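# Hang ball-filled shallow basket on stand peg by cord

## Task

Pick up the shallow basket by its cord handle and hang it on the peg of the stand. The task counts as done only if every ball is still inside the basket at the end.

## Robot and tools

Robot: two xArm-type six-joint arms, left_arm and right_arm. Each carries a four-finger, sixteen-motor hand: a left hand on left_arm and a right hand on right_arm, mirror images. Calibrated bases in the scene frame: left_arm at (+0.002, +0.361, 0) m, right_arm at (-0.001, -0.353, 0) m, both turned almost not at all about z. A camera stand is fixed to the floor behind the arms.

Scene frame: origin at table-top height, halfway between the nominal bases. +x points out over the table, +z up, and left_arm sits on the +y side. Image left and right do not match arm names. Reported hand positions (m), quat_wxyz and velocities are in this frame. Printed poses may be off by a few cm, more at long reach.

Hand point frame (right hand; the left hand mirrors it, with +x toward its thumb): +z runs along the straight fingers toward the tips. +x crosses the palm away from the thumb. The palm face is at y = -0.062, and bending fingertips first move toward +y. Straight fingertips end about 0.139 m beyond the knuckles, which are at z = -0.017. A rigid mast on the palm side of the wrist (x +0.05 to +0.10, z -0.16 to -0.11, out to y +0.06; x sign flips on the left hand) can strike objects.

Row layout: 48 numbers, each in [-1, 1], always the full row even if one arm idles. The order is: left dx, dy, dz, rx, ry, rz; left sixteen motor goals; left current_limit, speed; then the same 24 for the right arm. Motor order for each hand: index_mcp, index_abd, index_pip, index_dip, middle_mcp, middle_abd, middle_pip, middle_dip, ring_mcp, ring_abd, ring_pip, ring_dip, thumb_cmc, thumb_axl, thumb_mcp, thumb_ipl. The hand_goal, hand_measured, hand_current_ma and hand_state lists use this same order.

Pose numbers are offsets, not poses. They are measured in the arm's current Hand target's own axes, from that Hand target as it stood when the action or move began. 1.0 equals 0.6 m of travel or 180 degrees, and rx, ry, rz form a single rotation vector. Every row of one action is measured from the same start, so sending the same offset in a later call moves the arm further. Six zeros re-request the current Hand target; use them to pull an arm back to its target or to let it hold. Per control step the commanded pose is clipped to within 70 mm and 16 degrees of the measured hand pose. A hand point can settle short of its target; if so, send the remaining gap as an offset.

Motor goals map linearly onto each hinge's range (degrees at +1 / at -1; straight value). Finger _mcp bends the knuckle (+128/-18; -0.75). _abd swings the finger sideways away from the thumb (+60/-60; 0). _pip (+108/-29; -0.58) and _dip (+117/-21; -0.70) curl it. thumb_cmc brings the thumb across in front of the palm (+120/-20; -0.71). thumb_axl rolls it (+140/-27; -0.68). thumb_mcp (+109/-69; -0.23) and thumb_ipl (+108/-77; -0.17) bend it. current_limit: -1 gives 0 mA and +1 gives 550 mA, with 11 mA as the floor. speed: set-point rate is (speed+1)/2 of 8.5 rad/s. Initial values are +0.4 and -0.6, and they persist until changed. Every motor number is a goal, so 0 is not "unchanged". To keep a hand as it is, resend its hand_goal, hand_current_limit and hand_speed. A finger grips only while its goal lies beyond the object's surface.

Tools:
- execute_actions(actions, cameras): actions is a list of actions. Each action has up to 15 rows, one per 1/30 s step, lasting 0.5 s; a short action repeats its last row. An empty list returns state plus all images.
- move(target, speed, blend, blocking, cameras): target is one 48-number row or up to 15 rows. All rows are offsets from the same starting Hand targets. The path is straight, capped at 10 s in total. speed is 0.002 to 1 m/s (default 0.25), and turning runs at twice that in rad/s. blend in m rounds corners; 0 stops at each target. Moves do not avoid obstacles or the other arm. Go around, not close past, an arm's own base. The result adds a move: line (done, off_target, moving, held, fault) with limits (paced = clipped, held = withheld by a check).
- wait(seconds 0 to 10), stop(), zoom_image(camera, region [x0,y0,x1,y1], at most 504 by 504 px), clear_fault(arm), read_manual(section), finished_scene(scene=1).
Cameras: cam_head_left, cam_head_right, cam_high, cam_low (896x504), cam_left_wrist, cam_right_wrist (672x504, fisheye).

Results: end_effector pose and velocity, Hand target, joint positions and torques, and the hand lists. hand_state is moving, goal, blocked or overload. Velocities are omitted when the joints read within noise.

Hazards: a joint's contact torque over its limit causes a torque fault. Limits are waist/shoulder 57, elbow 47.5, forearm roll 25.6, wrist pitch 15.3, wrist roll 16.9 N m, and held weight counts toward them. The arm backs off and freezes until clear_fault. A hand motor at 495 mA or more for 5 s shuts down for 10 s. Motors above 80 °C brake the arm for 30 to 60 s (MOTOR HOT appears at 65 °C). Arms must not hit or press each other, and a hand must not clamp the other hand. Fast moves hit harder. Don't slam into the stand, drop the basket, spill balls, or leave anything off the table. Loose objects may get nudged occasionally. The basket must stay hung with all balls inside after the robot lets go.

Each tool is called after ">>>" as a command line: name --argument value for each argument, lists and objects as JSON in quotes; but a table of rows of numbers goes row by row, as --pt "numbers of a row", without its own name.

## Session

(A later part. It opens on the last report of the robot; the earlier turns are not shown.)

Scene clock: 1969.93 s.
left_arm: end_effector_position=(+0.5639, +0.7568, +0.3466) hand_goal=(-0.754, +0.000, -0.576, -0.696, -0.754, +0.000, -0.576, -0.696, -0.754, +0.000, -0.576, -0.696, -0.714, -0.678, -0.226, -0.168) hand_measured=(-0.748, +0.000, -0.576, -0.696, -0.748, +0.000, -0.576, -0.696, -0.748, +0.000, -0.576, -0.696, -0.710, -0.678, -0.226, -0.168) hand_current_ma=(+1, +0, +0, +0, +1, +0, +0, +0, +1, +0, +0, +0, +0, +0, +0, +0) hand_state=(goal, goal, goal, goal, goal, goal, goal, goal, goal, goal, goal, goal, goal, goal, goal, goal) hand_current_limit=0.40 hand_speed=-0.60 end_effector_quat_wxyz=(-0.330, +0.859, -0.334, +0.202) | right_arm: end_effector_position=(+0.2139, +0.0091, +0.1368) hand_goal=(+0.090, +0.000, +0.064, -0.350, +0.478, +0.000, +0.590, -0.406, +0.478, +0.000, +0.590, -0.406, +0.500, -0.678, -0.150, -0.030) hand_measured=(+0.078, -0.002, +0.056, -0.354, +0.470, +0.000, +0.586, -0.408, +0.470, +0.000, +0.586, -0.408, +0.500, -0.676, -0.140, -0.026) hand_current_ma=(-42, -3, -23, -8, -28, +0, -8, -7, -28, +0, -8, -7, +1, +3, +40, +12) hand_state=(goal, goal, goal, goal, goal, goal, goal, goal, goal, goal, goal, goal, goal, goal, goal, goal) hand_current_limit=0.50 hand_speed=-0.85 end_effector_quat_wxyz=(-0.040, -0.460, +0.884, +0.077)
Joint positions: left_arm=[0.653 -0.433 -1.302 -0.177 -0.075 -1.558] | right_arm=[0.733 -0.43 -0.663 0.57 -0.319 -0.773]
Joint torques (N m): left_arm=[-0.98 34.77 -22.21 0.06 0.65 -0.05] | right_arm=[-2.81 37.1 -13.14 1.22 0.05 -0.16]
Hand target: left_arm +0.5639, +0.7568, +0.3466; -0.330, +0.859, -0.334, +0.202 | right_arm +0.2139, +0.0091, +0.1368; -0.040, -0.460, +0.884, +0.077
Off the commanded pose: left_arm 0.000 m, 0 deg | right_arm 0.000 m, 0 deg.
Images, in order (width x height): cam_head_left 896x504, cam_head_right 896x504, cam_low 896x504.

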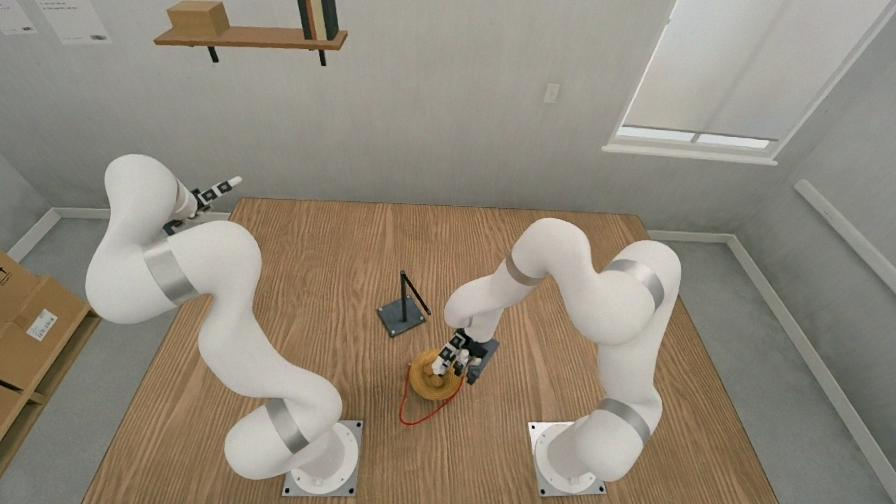

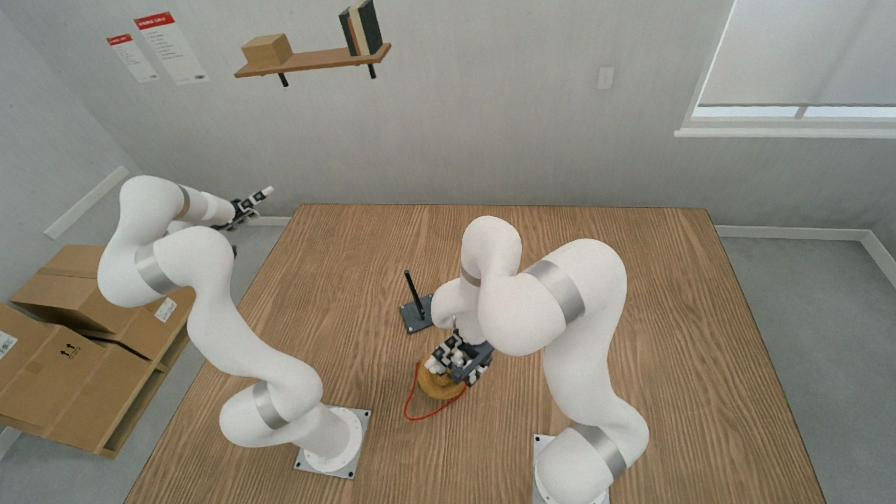

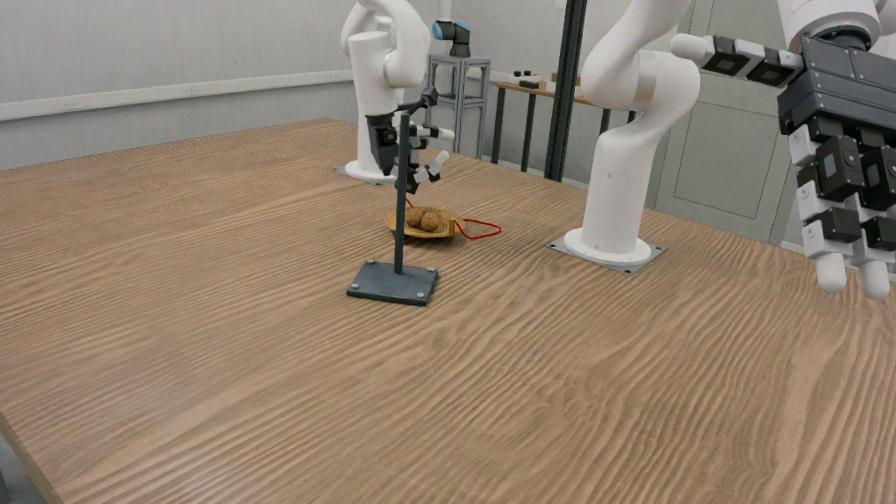

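>>> move --pt "0 0 0 0 0 0 -0.754 0 -0.576 -0.696 -0.754 0 -0.576 -0.696 -0.754 0 -0.576 -0.696 -0.714 -0.678 -0.226 -0.168 0.4 -0.6 0 0.0232 -0.1313 0 0 0 -0.381 0 0.626 -0.696 0.479 0 0.591 -0.406 0.479 0 0.591 -0.406 0.5 -0.678 0.108 -0.072 0.4 -0.6" --pt "0 0 0 0 0 0 -0.754 0 -0.576 -0.696 -0.754 0 -0.576 -0.696 -0.754 0 -0.576 -0.696 -0.714 -0.678 -0.226 -0.168 0.4 -0.6 -0.0552 0.1537 -0.1758 -0.2027 0.1479 0.5524 -0.381 0 0.626 -0.696 0.479 0 0.591 -0.406 0.479 0 0.591 -0.406 0.5 -0.678 0.108 -0.072 0.4 -0.6" --speed 0.35 --blend 0.03

>>> move --target '[0,0,0,0,0,0,-0.754,0,-0.576,-0.696,-0.754,0,-0.576,-0.696,-0.754,0,-0.576,-0.696,-0.714,-0.678,-0.226,-0.168,0.4,-0.6,-0.054,0.1145,0.1797,-0.2237,0.2322,0.3944,-0.381,0,0.626,-0.696,0.479,0,0.591,-0.406,0.479,0,0.591,-0.406,0.5,-0.678,0.108,-0.072,0.4,-0.6]' --speed 0.35 --cameras '["all"]'

Scene clock: 2346.17 s.
left_arm: end_effector_position=(+0.5639, +0.7568, +0.3466) hand_goal=(-0.754, +0.000, -0.576, -0.696, -0.754, +0.000, -0.576, -0.696, -0.754, +0.000, -0.576, -0.696, -0.714, -0.678, -0.226, -0.168) hand_measured=(-0.748, +0.000, -0.576, -0.696, -0.748, +0.000, -0.576, -0.696, -0.748, +0.000, -0.576, -0.696, -0.710, -0.678, -0.226, -0.168) hand_current_ma=(+1, +0, +0, +0, +1, +0, +0, +0, +1, +0, +0, +0, +0, +0, +0, +0) hand_state=(goal, goal, goal, goal, goal, goal, goal, goal, goal, goal, goal, goal, goal, goal, goal, goal) hand_current_limit=0.40 hand_speed=-0.60 end_effector_quat_wxyz=(-0.330, +0.859, -0.334, +0.202) | right_arm: end_effector_position=(+0.1734, +0.0777, +0.2567) hand_goal=(-0.382, +0.000, +0.626, -0.696, +0.478, +0.000, +0.590, -0.406, +0.478, +0.000, +0.590, -0.406, +0.500, -0.678, +0.108, -0.072) hand_measured=(-0.386, -0.002, +0.620, -0.694, +0.470, +0.000, +0.588, -0.408, +0.470, +0.000, +0.588, -0.408, +0.496, -0.678, +0.110, -0.070) hand_current_ma=(-11, -3, -18, +6, -28, +0, -7, -7, -28, +0, -6, -7, -9, +1, +5, +9) hand_state=(goal, goal, goal, goal, goal, goal, goal, goal, goal, goal, goal, goal, goal, goal, goal, goal) hand_current_limit=0.40 hand_speed=-0.60 end_effector_quat_wxyz=(-0.381, +0.385, +0.824, +0.165)
Joint positions: left_arm=[0.653 -0.433 -1.302 -0.177 -0.075 -1.558] | right_arm=[0.891 -0.081 -0.485 1.384 -0.861 0.566]
Joint torques (N m): left_arm=[-0.92 34.58 -22.09 0.06 0.59 -0.02] | right_arm=[3.7 30.34 -15.58 1.48 -0.54 0.25]
Hand target: left_arm +0.5639, +0.7568, +0.3466; -0.330, +0.859, -0.334, +0.202 | right_arm +0.1734, +0.0777, +0.2568; -0.381, +0.385, +0.824, +0.165
Off the commanded pose: left_arm 0.000 m, 0 deg | right_arm 0.000 m, 0 deg.
move: done

Scene clock: 2349.03 s.
left_arm: end_effector_position=(+0.5639, +0.7568, +0.3466) hand_goal=(-0.754, +0.000, -0.576, -0.696, -0.754, +0.000, -0.576, -0.696, -0.754, +0.000, -0.576, -0.696, -0.714, -0.678, -0.226, -0.168) hand_measured=(-0.748, +0.000, -0.576, -0.696, -0.748, +0.000, -0.576, -0.696, -0.748, +0.000, -0.576, -0.696, -0.710, -0.678, -0.226, -0.168) hand_current_ma=(+1, +0, +0, +0, +1, +0, +0, +0, +1, +0, +0, +0, +0, +0, +0, +0) hand_state=(goal, goal, goal, goal, goal, goal, goal, goal, goal, goal, goal, goal, goal, goal, goal, goal) hand_current_limit=0.40 hand_speed=-0.60 end_effector_quat_wxyz=(-0.330, +0.859, -0.334, +0.202) | right_arm: end_effector_position=(+0.1848, +0.1667, +0.1601) hand_goal=(-0.382, +0.000, +0.626, -0.696, +0.478, +0.000, +0.590, -0.406, +0.478, +0.000, +0.590, -0.406, +0.500, -0.678, +0.108, -0.072) hand_measured=(-0.382, -0.002, +0.620, -0.694, +0.470, +0.000, +0.588, -0.408, +0.470, +0.000, +0.588, -0.408, +0.496, -0.678, +0.110, -0.070) hand_current_ma=(+1, -3, -15, +6, -28, +0, -7, -7, -28, +0, -6, -7, -10, +1, +4, +5) hand_state=(goal, goal, goal, goal, goal, goal, goal, goal, goal, goal, goal, goal, goal, goal, goal, goal) hand_current_limit=0.40 hand_speed=-0.60 end_effector_quat_wxyz=(-0.505, +0.792, +0.184, +0.288)
Joint positions: left_arm=[0.653 -0.433 -1.302 -0.177 -0.075 -1.558] | right_arm=[1.309 -0.464 -0.569 3.176 -1.137 0.821]
Joint torques (N m): left_arm=[-1.02 33.57 -21.85 0.11 0.62 0.01] | right_arm=[3.32 35.37 -13.19 0.68 -1.15 0.2]
Hand target: left_arm +0.5639, +0.7568, +0.3466; -0.330, +0.859, -0.334, +0.202 | right_arm +0.1848, +0.1668, +0.1601; -0.505, +0.792, +0.184, +0.288
Off the commanded pose: left_arm 0.000 m, 0 deg | right_arm 0.000 m, 0 deg.
move: done

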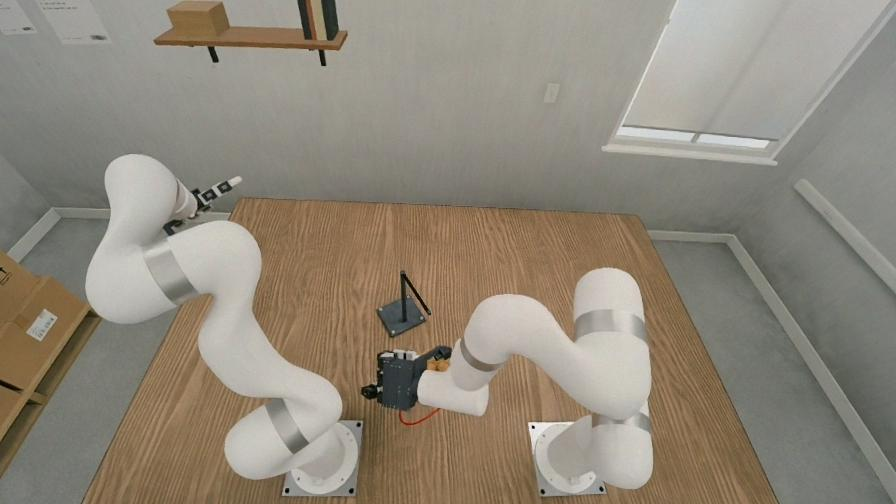

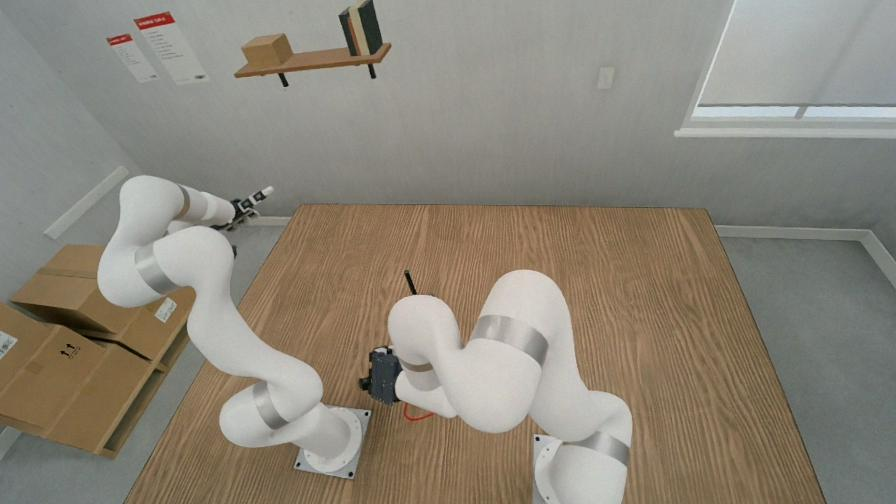

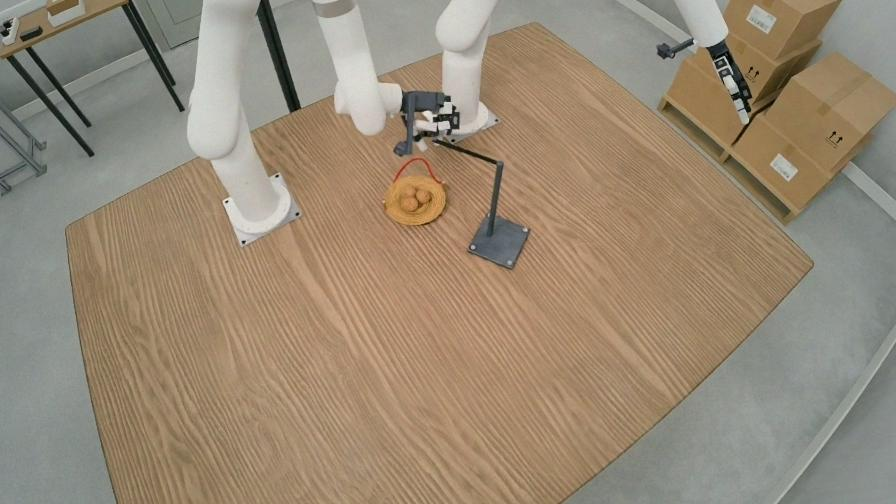

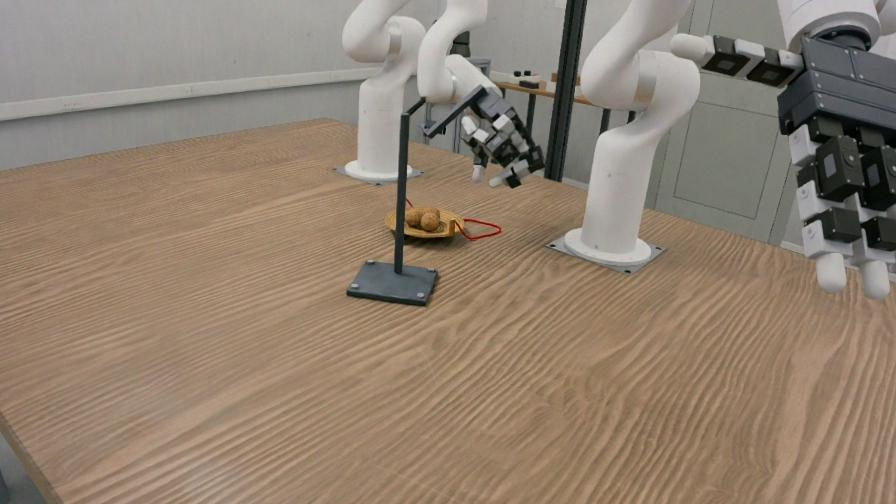

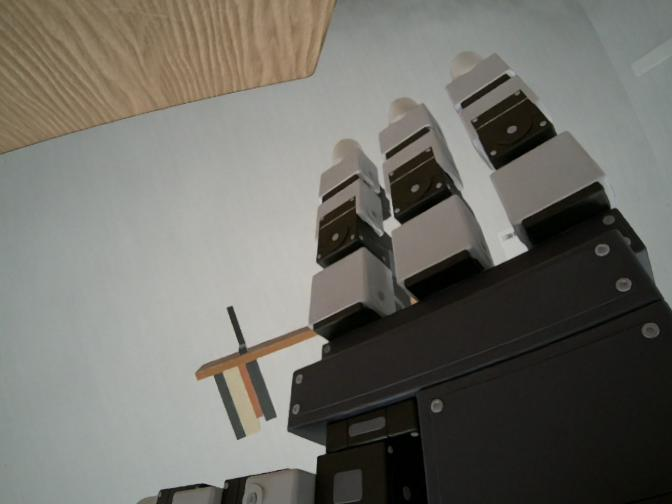

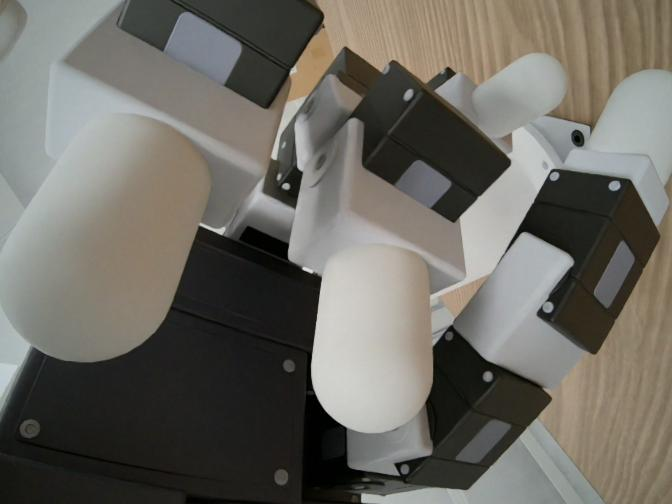

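>>> move --target '[0,0,0,0,0,0,-0.754,0,-0.576,-0.696,-0.754,0,-0.576,-0.696,-0.754,0,-0.576,-0.696,-0.714,-0.678,-0.226,-0.168,0.4,-0.6,-0.1018,0.1099,0.0513,0,0,0,-0.381,0,0.626,-0.696,0.479,0,0.591,-0.406,0.479,0,0.591,-0.406,0.5,-0.678,0.108,-0.072,0.4,-0.6]' --speed 0.12 --cameras '["cam_high", "cam_low", "cam_right_wrist"]'

>>> zoom_image --camera "cam_high" --region '[380, 110, 480, 210]'

>>> zoom_image --camera "cam_low" --region '[420, 130, 520, 260]'

>>> zoom_image --camera "cam_right_wrist" --region '[440, 0, 672, 200]'

Scene clock: 2363.10 s.
left_arm: end_effector_position=(+0.5639, +0.7568, +0.3466) hand_goal=(-0.754, +0.000, -0.576, -0.696, -0.754, +0.000, -0.576, -0.696, -0.754, +0.000, -0.576, -0.696, -0.714, -0.678, -0.226, -0.168) hand_measured=(-0.748, +0.000, -0.576, -0.696, -0.748, +0.000, -0.576, -0.696, -0.748, +0.000, -0.576, -0.696, -0.710, -0.678, -0.226, -0.168) hand_current_ma=(+1, +0, +0, +0, +1, +0, +0, +0, +1, +0, +0, +0, +0, +0, +0, +0) hand_state=(goal, goal, goal, goal, goal, goal, goal, goal, goal, goal, goal, goal, goal, goal, goal, goal) hand_current_limit=0.40 hand_speed=-0.60 end_effector_quat_wxyz=(-0.330, +0.859, -0.334, +0.202) | right_arm: end_effector_position=(+0.1848, +0.1669, +0.0652) hand_goal=(-0.382, +0.000, +0.626, -0.696, +0.478, +0.000, +0.590, -0.406, +0.478, +0.000, +0.590, -0.406, +0.500, -0.678, +0.108, -0.072) hand_measured=(-0.382, -0.002, +0.620, -0.694, +0.470, +0.000, +0.588, -0.408, +0.470, +0.000, +0.588, -0.408, +0.496, -0.678, +0.110, -0.070) hand_current_ma=(+2, -3, -15, +6, -28, +0, -7, -7, -28, +0, -6, -7, -10, +1, +4, +5) hand_state=(goal, goal, goal, goal, goal, goal, goal, goal, goal, goal, goal, goal, goal, goal, goal, goal) hand_current_limit=0.40 hand_speed=-0.60 end_effector_quat_wxyz=(-0.505, +0.792, +0.184, +0.288)
Joint positions: left_arm=[0.653 -0.433 -1.302 -0.177 -0.075 -1.558] | right_arm=[1.309 -0.749 -0.64 3.174 -1.351 0.828]
Joint torques (N m): left_arm=[-0.86 34.88 -21.91 0.28 0.67 -0.05] | right_arm=[-0.98 42.81 -9.45 -0.65 -2.38 0.21]
Hand target: left_arm +0.5639, +0.7568, +0.3466; -0.330, +0.859, -0.334, +0.202 | right_arm +0.1848, +0.1669, +0.0651; -0.505, +0.792, +0.184, +0.288
Off the commanded pose: left_arm 0.000 m, 0 deg | right_arm 0.000 m, 0 deg.
move: done
Images, in order (width x height): cam_high 896x504, cam_low 896x504, cam_right_wrist 672x504.

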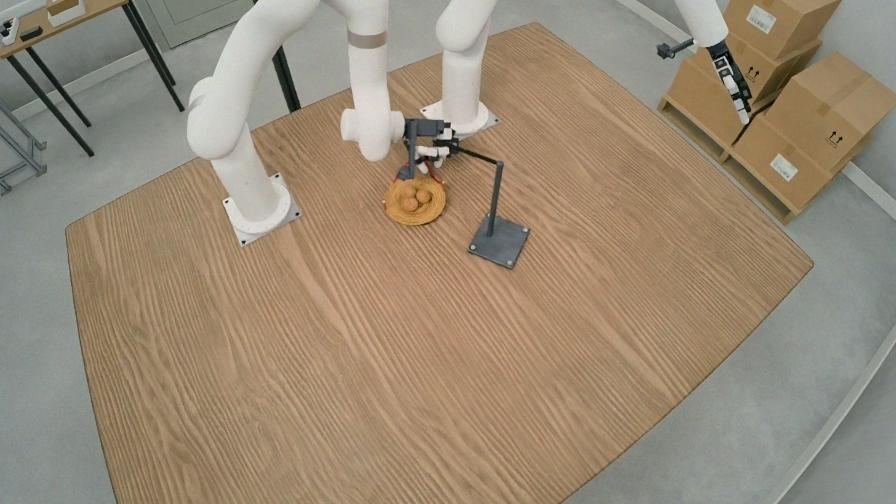

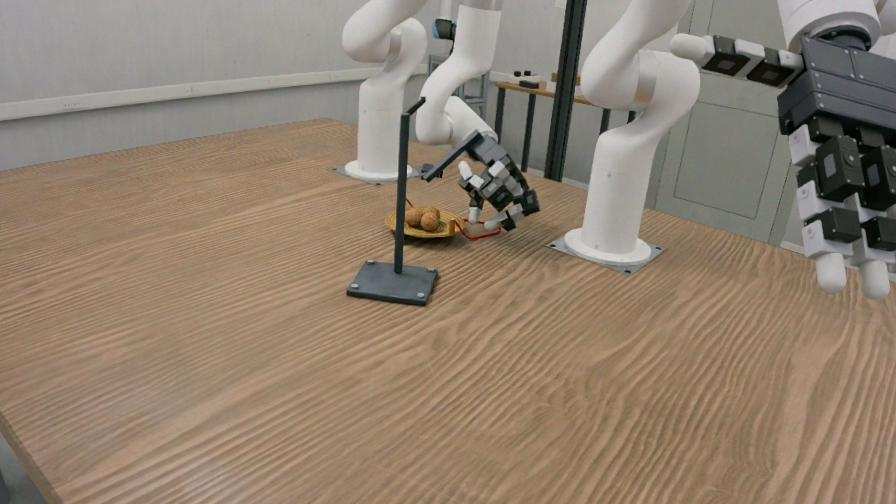

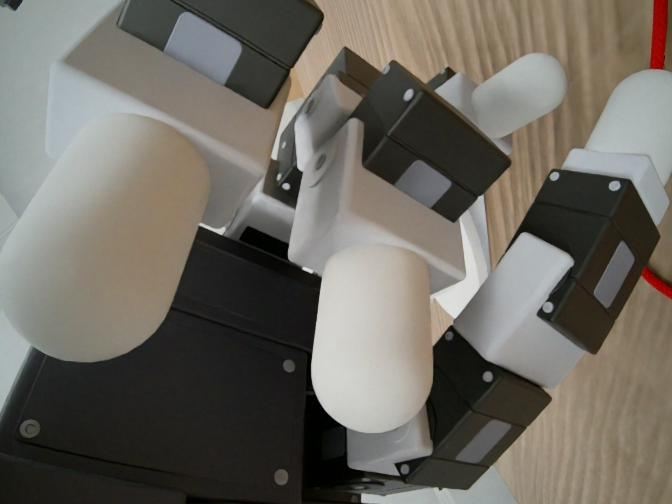

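Scaled by 5.040.

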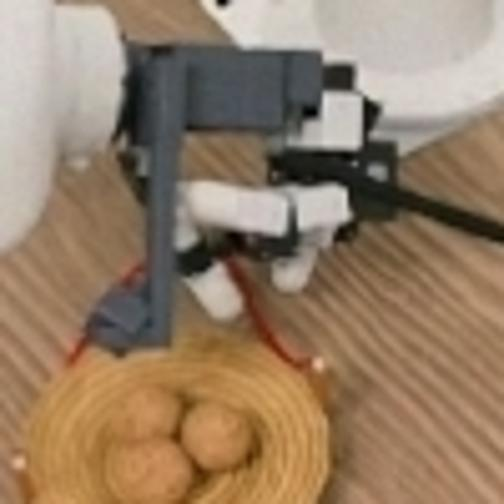

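Scaled by 3.877.

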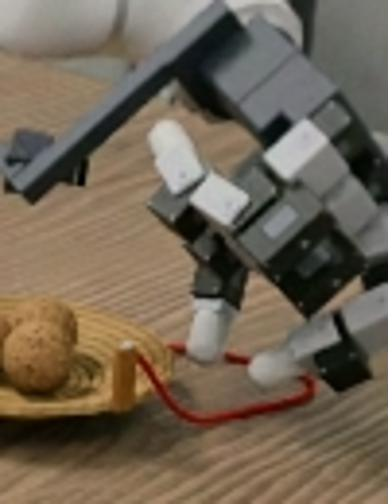

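Scaled by 2.172 from the camera's 672x504 image, which has a finer 960x720 frame.

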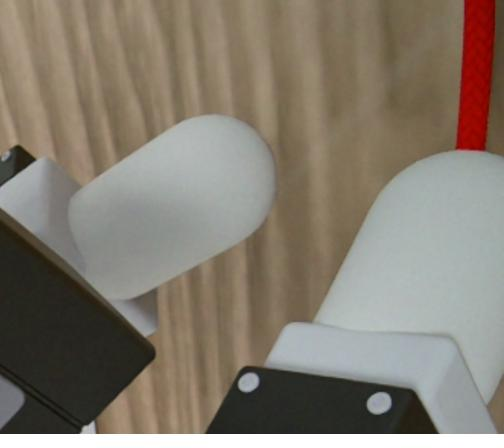

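>>> move --target '[0,0,0,0,0,0,-0.754,0,-0.576,-0.696,-0.754,0,-0.576,-0.696,-0.754,0,-0.576,-0.696,-0.714,-0.678,-0.226,-0.168,0.4,-0.6,-0.0268,0.0289,0.0135,0,0,0,-0.381,0,0.626,-0.696,0.479,0,0.591,-0.406,0.479,0,0.591,-0.406,0.5,-0.678,0.108,-0.072,0.4,-0.6]' --speed 0.06 --cameras '["cam_high", "cam_low", "cam_right_wrist"]'

>>> zoom_image --camera "cam_low" --region '[430, 190, 510, 260]'

>>> zoom_image --camera "cam_right_wrist" --region '[440, 0, 672, 200]'

>>> zoom_image --camera "cam_high" --region '[390, 130, 460, 200]'

Scene clock: 2394.83 s.
left_arm: end_effector_position=(+0.5639, +0.7568, +0.3466) hand_goal=(-0.754, +0.000, -0.576, -0.696, -0.754, +0.000, -0.576, -0.696, -0.754, +0.000, -0.576, -0.696, -0.714, -0.678, -0.226, -0.168) hand_measured=(-0.748, +0.000, -0.576, -0.696, -0.748, +0.000, -0.576, -0.696, -0.748, +0.000, -0.576, -0.696, -0.710, -0.678, -0.226, -0.168) hand_current_ma=(+1, +0, +0, +0, +1, +0, +0, +0, +1, +0, +0, +0, +0, +0, +0, +0) hand_state=(goal, goal, goal, goal, goal, goal, goal, goal, goal, goal, goal, goal, goal, goal, goal, goal) hand_current_limit=0.40 hand_speed=-0.60 end_effector_quat_wxyz=(-0.330, +0.859, -0.334, +0.202) | right_arm: end_effector_position=(+0.1848, +0.1669, +0.0402) hand_goal=(-0.382, +0.000, +0.626, -0.696, +0.478, +0.000, +0.590, -0.406, +0.478, +0.000, +0.590, -0.406, +0.500, -0.678, +0.108, -0.072) hand_measured=(-0.382, -0.002, +0.620, -0.694, +0.470, +0.000, +0.588, -0.408, +0.470, +0.000, +0.588, -0.408, +0.496, -0.678, +0.110, -0.070) hand_current_ma=(+2, -3, -13, +6, -28, +0, -7, -7, -28, +0, -6, -7, -10, +1, +4, +5) hand_state=(goal, goal, goal, goal, goal, goal, goal, goal, goal, goal, goal, goal, goal, goal, goal, goal) hand_current_limit=0.40 hand_speed=-0.60 end_effector_quat_wxyz=(-0.505, +0.792, +0.184, +0.288)
Joint positions: left_arm=[0.653 -0.433 -1.302 -0.177 -0.075 -1.558] | right_arm=[1.309 -0.824 -0.669 3.173 -1.397 0.83]
Joint torques (N m): left_arm=[-1.3 34.43 -21.93 0.21 0.66 -0.02] | right_arm=[2.99 41.52 -8.39 -0.44 -2.25 0.31]
Hand target: left_arm +0.5639, +0.7568, +0.3466; -0.330, +0.859, -0.334, +0.202 | right_arm +0.1848, +0.1669, +0.0401; -0.505, +0.792, +0.184, +0.288
Off the commanded pose: left_arm 0.000 m, 0 deg | right_arm 0.000 m, 0 deg.
move: done
Images, in order (width x height): cam_high 896x504, cam_low 896x504, cam_right_wrist 672x504.

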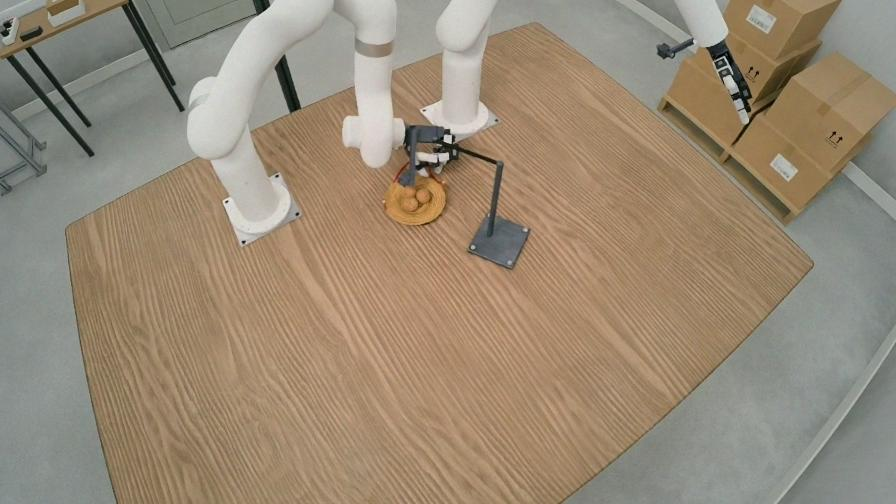

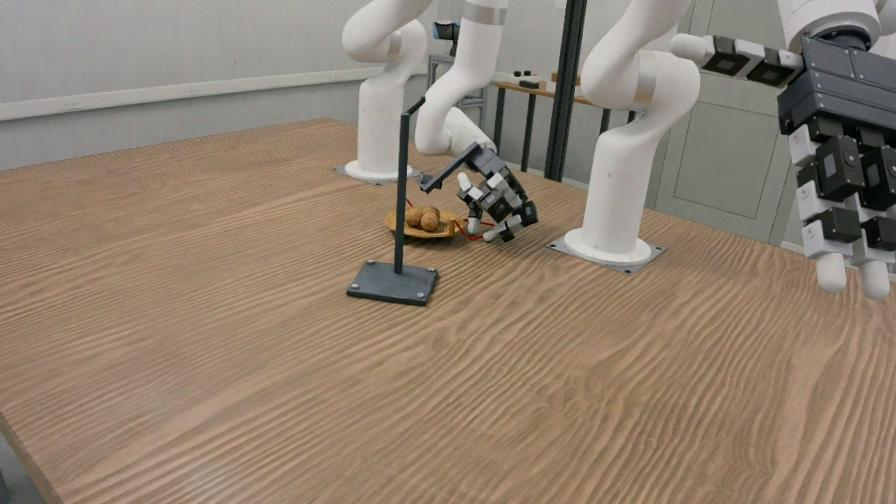

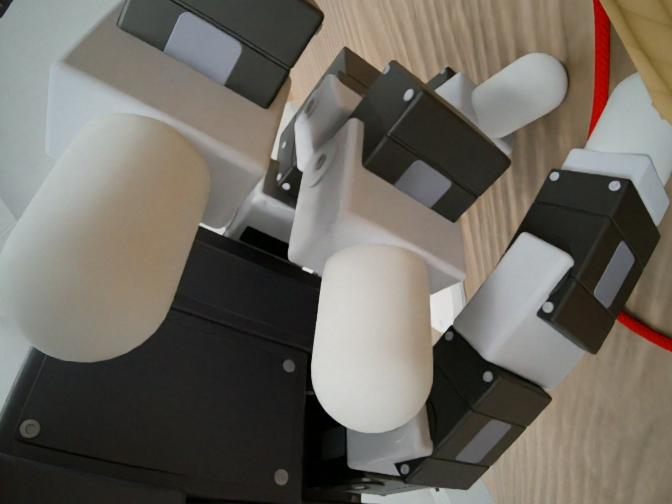

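Scaled by 6.300.

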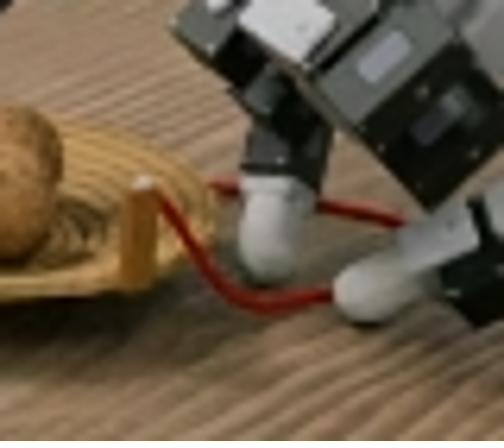

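Scaled by 2.172 from the camera's 672x504 image, which has a finer 960x720 frame.

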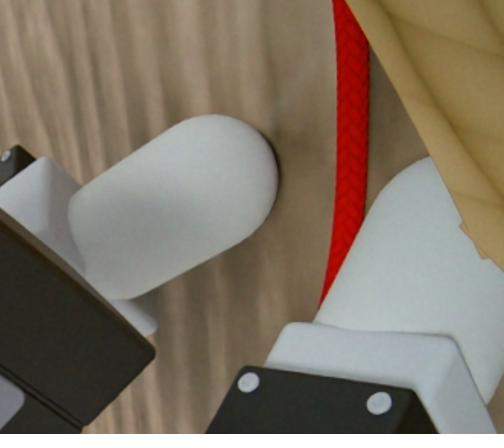

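Scaled by 7.200.

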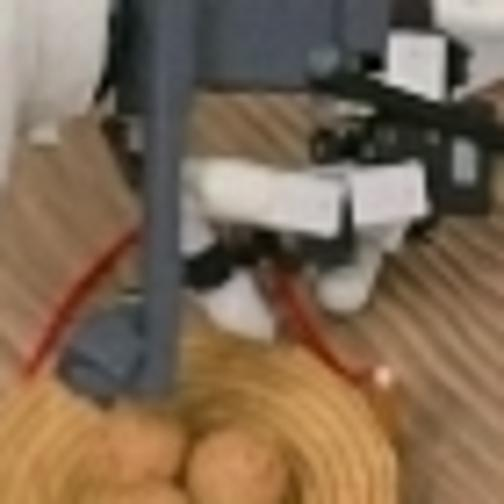

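>>> move --target '[0,0,0,0,0,0,-0.754,0,-0.576,-0.696,-0.754,0,-0.576,-0.696,-0.754,0,-0.576,-0.696,-0.714,-0.678,-0.226,-0.168,0.4,-0.6,0.0153,0.0117,0.0054,0,0,0,-0.381,0,0.626,-0.696,0.479,0,0.591,-0.406,0.479,0,0.591,-0.406,0.5,-0.678,0.108,-0.072,0.4,-0.6]' --speed 0.04 --cameras '["cam_high", "cam_low", "cam_right_wrist"]'

>>> zoom_image --camera "cam_low" --region '[430, 190, 510, 260]'

>>> zoom_image --camera "cam_right_wrist" --region '[440, 0, 672, 200]'

Scene clock: 2422.63 s.
left_arm: end_effector_position=(+0.5639, +0.7568, +0.3466) hand_goal=(-0.754, +0.000, -0.576, -0.696, -0.754, +0.000, -0.576, -0.696, -0.754, +0.000, -0.576, -0.696, -0.714, -0.678, -0.226, -0.168) hand_measured=(-0.748, +0.000, -0.576, -0.696, -0.748, +0.000, -0.576, -0.696, -0.748, +0.000, -0.576, -0.696, -0.710, -0.678, -0.226, -0.168) hand_current_ma=(+1, +0, +0, +0, +1, +0, +0, +0, +1, +0, +0, +0, +0, +0, +0, +0) hand_state=(goal, goal, goal, goal, goal, goal, goal, goal, goal, goal, goal, goal, goal, goal, goal, goal) hand_current_limit=0.40 hand_speed=-0.60 end_effector_quat_wxyz=(-0.330, +0.859, -0.334, +0.202) | right_arm: end_effector_position=(+0.1967, +0.1669, +0.0401) hand_goal=(-0.382, +0.000, +0.626, -0.696, +0.478, +0.000, +0.590, -0.406, +0.478, +0.000, +0.590, -0.406, +0.500, -0.678, +0.108, -0.072) hand_measured=(-0.382, -0.002, +0.622, -0.694, +0.470, +0.000, +0.588, -0.408, +0.470, +0.000, +0.588, -0.408, +0.496, -0.678, +0.110, -0.070) hand_current_ma=(+2, -3, -9, +6, -28, +0, -7, -7, -28, +0, -6, -7, -10, +0, +9, +5) hand_state=(goal, goal, goal, goal, goal, goal, goal, goal, goal, goal, goal, goal, goal, goal, goal, goal) hand_current_limit=0.40 hand_speed=-0.60 end_effector_quat_wxyz=(-0.505, +0.792, +0.184, +0.288)
Joint positions: left_arm=[0.653 -0.433 -1.302 -0.177 -0.075 -1.558] | right_arm=[1.278 -0.826 -0.677 3.143 -1.391 0.825]
Joint torques (N m): left_arm=[-0.36 35.1 -21.58 0.38 0.64 -0.07] | right_arm=[-4.55 41.42 -8.78 -0.46 -0.93 -0.61]
Hand target: left_arm +0.5639, +0.7568, +0.3466; -0.330, +0.859, -0.334, +0.202 | right_arm +0.1968, +0.1669, +0.0401; -0.505, +0.792, +0.184, +0.288
Off the commanded pose: left_arm 0.000 m, 0 deg | right_arm 0.000 m, 0 deg.
move: done
Images, in order (width x height): cam_high 896x504, cam_low 896x504, cam_right_wrist 672x504.

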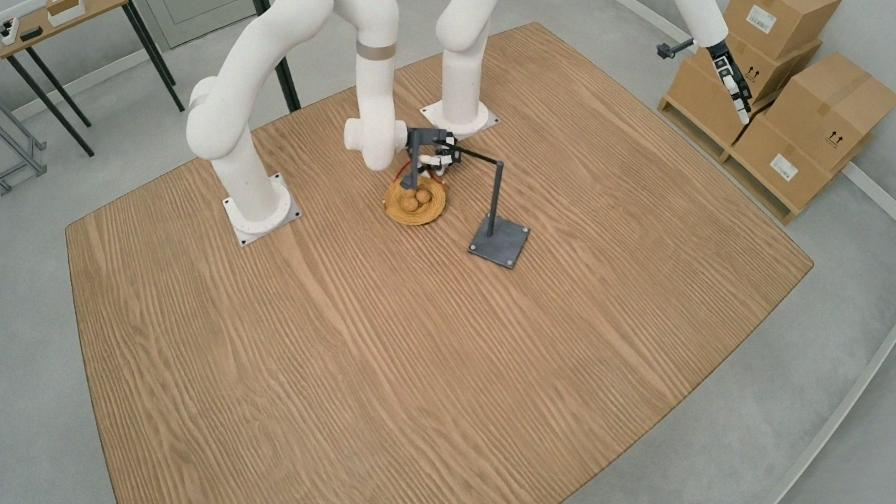

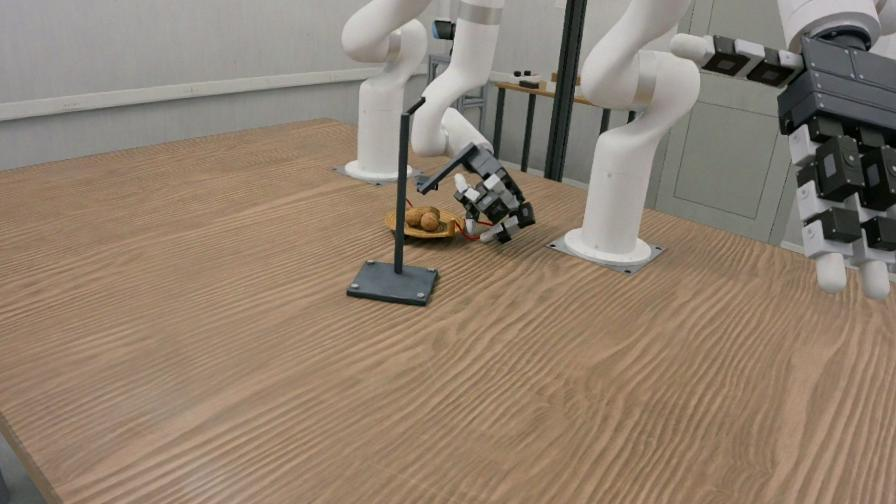

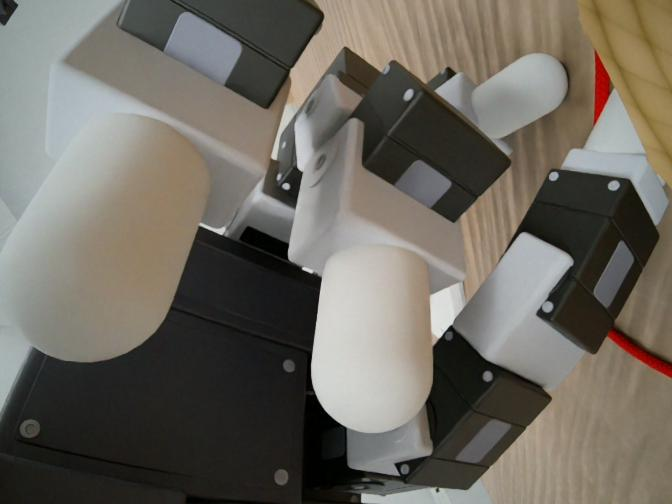

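Scaled by 6.300.

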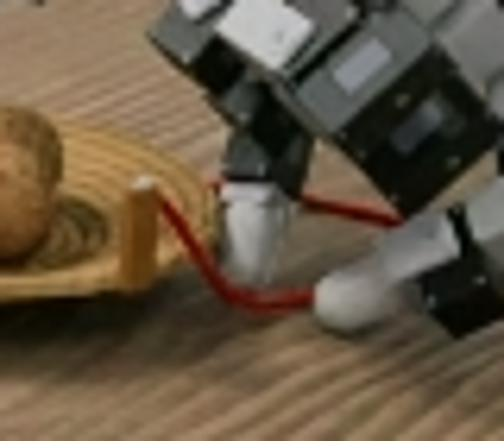

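Scaled by 2.172 from the camera's 672x504 image, which has a finer 960x720 frame.

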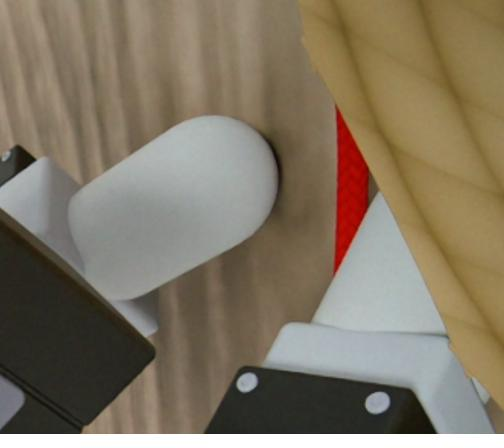

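>>> execute_actions --actions '[[[0,0,0,0,0,0,-0.754,0,-0.576,-0.696,-0.754,0,-0.576,-0.696,-0.754,0,-0.576,-0.696,-0.714,-0.678,-0.226,-0.168,0.4,-0.6,0,0,0,0,0,0,-0.245,0,0.542,-0.696,0.479,0,0.591,-0.406,0.479,0,0.591,-0.406,0.5,-0.678,0.108,-0.072,0.4,-0.85]],[[0,0,0,0,0,0,-0.754,0,-0.576,-0.696,-0.754,0,-0.576,-0.696,-0.754,0,-0.576,-0.696,-0.714,-0.678,-0.226,-0.168,0.4,-0.6,0,0,0,0,0,0,-0.164,0,0.492,-0.696,0.479,0,0.591,-0.406,0.479,0,0.591,-0.406,0.5,-0.678,0.108,-0.072,0.4,-0.85]]]' --cameras '["cam_low", "cam_right_wrist"]'

>>> zoom_image --camera "cam_low" --region '[440, 200, 500, 250]'

>>> zoom_image --camera "cam_right_wrist" --region '[440, 0, 672, 200]'

Scene clock: 2443.10 s.
left_arm: end_effector_position=(+0.5639, +0.7568, +0.3466) hand_goal=(-0.754, +0.000, -0.576, -0.696, -0.754, +0.000, -0.576, -0.696, -0.754, +0.000, -0.576, -0.696, -0.714, -0.678, -0.226, -0.168) hand_measured=(-0.748, +0.000, -0.576, -0.696, -0.748, +0.000, -0.576, -0.696, -0.748, +0.000, -0.576, -0.696, -0.710, -0.678, -0.226, -0.168) hand_current_ma=(+1, +0, +0, +0, +1, +0, +0, +0, +1, +0, +0, +0, +0, +0, +0, +0) hand_state=(goal, goal, goal, goal, goal, goal, goal, goal, goal, goal, goal, goal, goal, goal, goal, goal) hand_current_limit=0.40 hand_speed=-0.60 end_effector_quat_wxyz=(-0.330, +0.859, -0.334, +0.202) | right_arm: end_effector_position=(+0.1968, +0.1669, +0.0401) hand_goal=(-0.164, +0.000, +0.492, -0.696, +0.478, +0.000, +0.590, -0.406, +0.478, +0.000, +0.590, -0.406, +0.500, -0.678, +0.108, -0.072) hand_measured=(-0.244, +0.028, +0.520, -0.690, +0.470, +0.000, +0.588, -0.408, +0.470, +0.000, +0.588, -0.408, +0.496, -0.678, +0.110, -0.070) hand_current_ma=(-344, +80, +94, +19, -28, +0, -7, -7, -28, +0, -6, -7, -11, -2, +7, +5) hand_state=(blocked, blocked, blocked, goal, goal, goal, goal, goal, goal, goal, goal, goal, goal, goal, goal, goal) hand_current_limit=0.40 hand_speed=-0.85 end_effector_quat_wxyz=(-0.505, +0.792, +0.184, +0.288)
Joint positions: left_arm=[0.653 -0.433 -1.302 -0.177 -0.075 -1.558] | right_arm=[1.278 -0.826 -0.677 3.143 -1.391 0.825]
Joint torques (N m): left_arm=[-1.18 34.63 -21.89 0.19 0.68 0.02] | right_arm=[-5.01 35.26 -3.19 1.5 1.16 0.06]
Hand target: left_arm +0.5639, +0.7568, +0.3466; -0.330, +0.859, -0.334, +0.202 | right_arm +0.1968, +0.1669, +0.0401; -0.505, +0.792, +0.184, +0.288
Off the commanded pose: left_arm 0.000 m, 0 deg | right_arm 0.000 m, 0 deg.
Images, in order (width x height): cam_low 896x504, cam_right_wrist 672x504.

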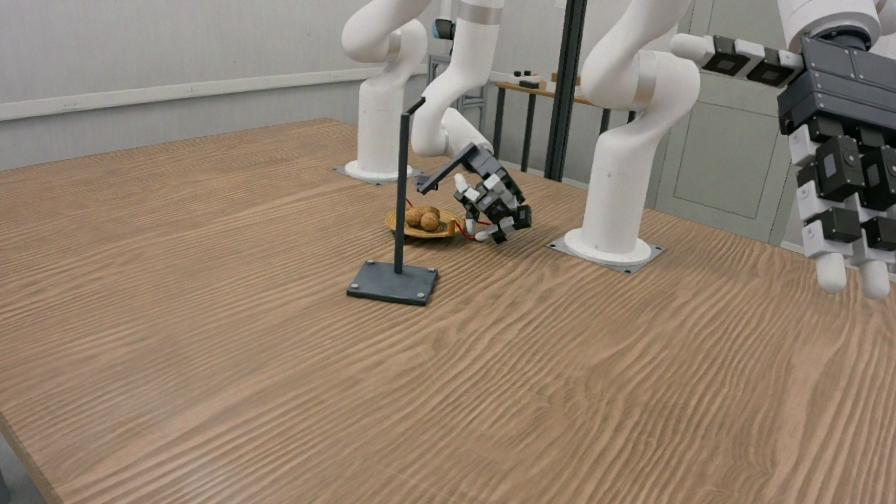

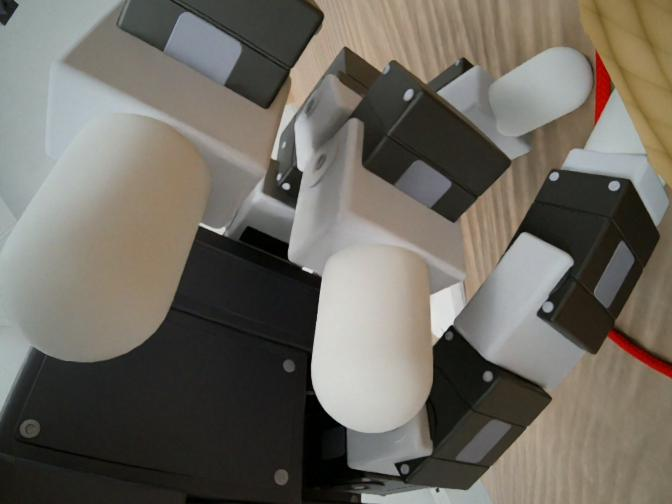

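Scaled by 8.400.

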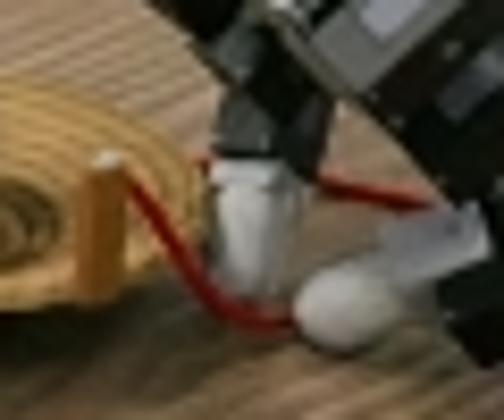

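Scaled by 2.172 from the camera's 672x504 image, which has a finer 960x720 frame.

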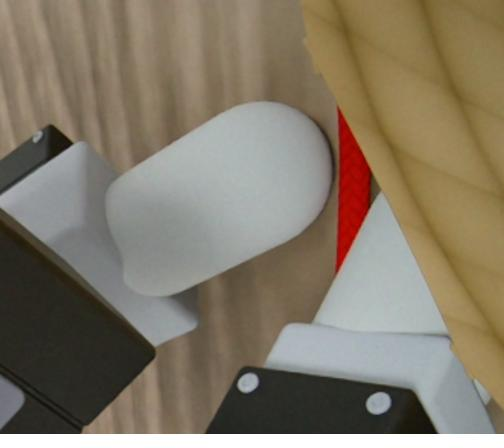

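>>> execute_actions --actions '[[[0,0,0,0,0,0,-0.754,0,-0.576,-0.696,-0.754,0,-0.576,-0.696,-0.754,0,-0.576,-0.696,-0.714,-0.678,-0.226,-0.168,0.4,-0.6,0.0032,-0.0035,-0.0016,0,0,0,-0.24,0,0.53,-0.696,0.479,0,0.591,-0.406,0.479,0,0.591,-0.406,0.5,-0.678,0.108,-0.072,0.2,-0.85]],[[0,0,0,0,0,0,-0.754,0,-0.576,-0.696,-0.754,0,-0.576,-0.696,-0.754,0,-0.576,-0.696,-0.714,-0.678,-0.226,-0.168,0.4,-0.6,0,0,0,0,0,0,-0.15,0,0.48,-0.696,0.479,0,0.591,-0.406,0.479,0,0.591,-0.406,0.5,-0.678,0.108,-0.072,0.2,-0.85]]]' --cameras '["cam_low", "cam_right_wrist"]'

>>> zoom_image --camera "cam_low" --region '[440, 200, 500, 250]'

>>> zoom_image --camera "cam_right_wrist" --region '[440, 0, 672, 200]'

Scene clock: 2468.13 s.
left_arm: end_effector_position=(+0.5639, +0.7568, +0.3466) hand_goal=(-0.754, +0.000, -0.576, -0.696, -0.754, +0.000, -0.576, -0.696, -0.754, +0.000, -0.576, -0.696, -0.714, -0.678, -0.226, -0.168) hand_measured=(-0.748, +0.000, -0.576, -0.696, -0.748, +0.000, -0.576, -0.696, -0.748, +0.000, -0.576, -0.696, -0.710, -0.678, -0.226, -0.168) hand_current_ma=(+1, +0, +0, +0, +1, +0, +0, +0, +1, +0, +0, +0, +0, +0, +0, +0) hand_state=(goal, goal, goal, goal, goal, goal, goal, goal, goal, goal, goal, goal, goal, goal, goal, goal) hand_current_limit=0.40 hand_speed=-0.60 end_effector_quat_wxyz=(-0.330, +0.859, -0.334, +0.202) | right_arm: end_effector_position=(+0.1967, +0.1669, +0.0431) hand_goal=(-0.150, +0.000, +0.480, -0.696, +0.478, +0.000, +0.590, -0.406, +0.478, +0.000, +0.590, -0.406, +0.500, -0.678, +0.108, -0.072) hand_measured=(-0.152, +0.002, +0.482, -0.694, +0.470, +0.000, +0.588, -0.408, +0.470, +0.000, +0.588, -0.408, +0.496, -0.678, +0.110, -0.070) hand_current_ma=(-3, +2, +3, +6, -28, +0, -7, -7, -28, +0, -6, -7, -11, -2, +4, +5) hand_state=(goal, goal, goal, goal, goal, goal, goal, goal, goal, goal, goal, goal, goal, goal, goal, goal) hand_current_limit=0.20 hand_speed=-0.85 end_effector_quat_wxyz=(-0.505, +0.792, +0.184, +0.288)
Joint positions: left_arm=[0.653 -0.433 -1.302 -0.177 -0.075 -1.558] | right_arm=[1.278 -0.817 -0.673 3.143 -1.386 0.825]
Joint torques (N m): left_arm=[-1.25 34.41 -21.84 0.22 0.67 -0.05] | right_arm=[2.1 48.24 -7.48 -0.05 -1.98 0.04]
Hand target: left_arm +0.5639, +0.7568, +0.3466; -0.330, +0.859, -0.334, +0.202 | right_arm +0.1967, +0.1669, +0.0431; -0.505, +0.792, +0.184, +0.288
Off the commanded pose: left_arm 0.000 m, 0 deg | right_arm 0.000 m, 0 deg.
Images, in order (width x height): cam_low 896x504, cam_right_wrist 672x504.

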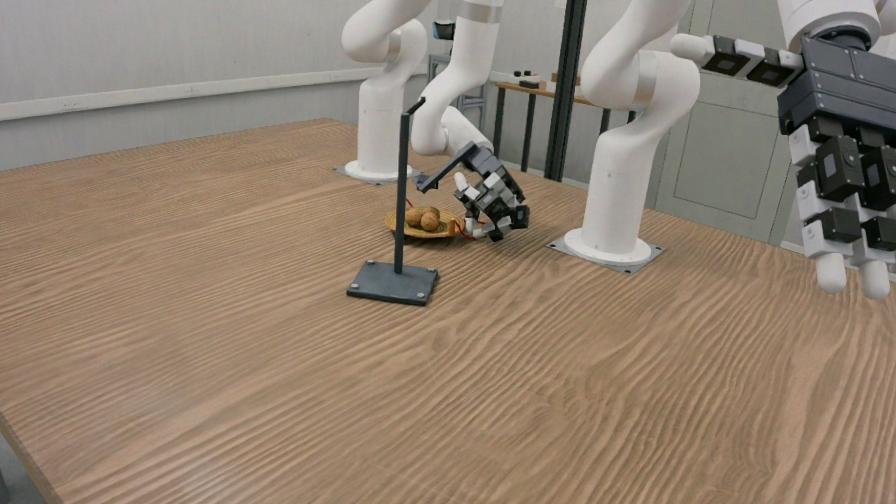

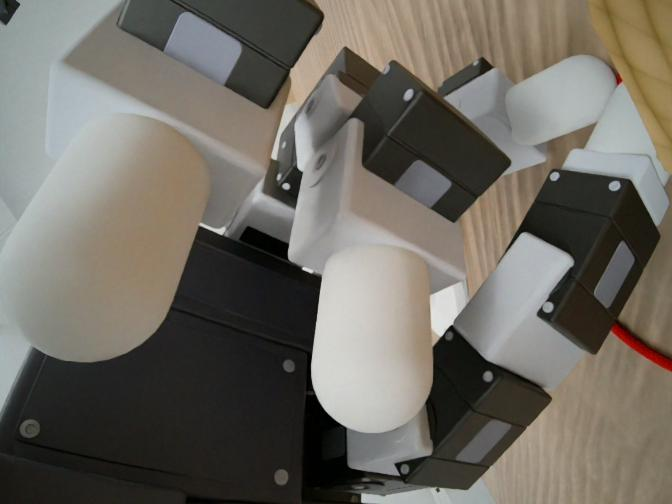

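Scaled by 8.400.

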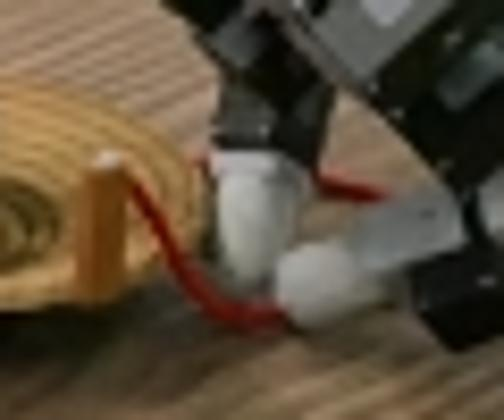

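Scaled by 2.172 from the camera's 672x504 image, which has a finer 960x720 frame.

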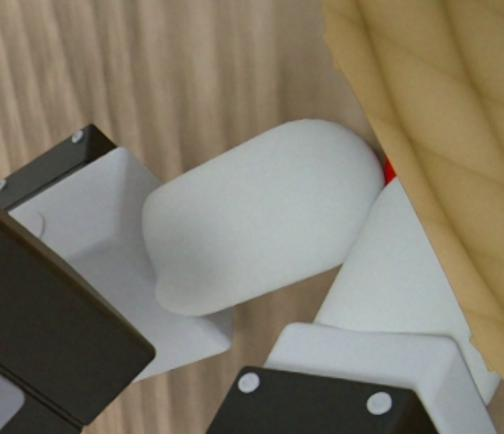

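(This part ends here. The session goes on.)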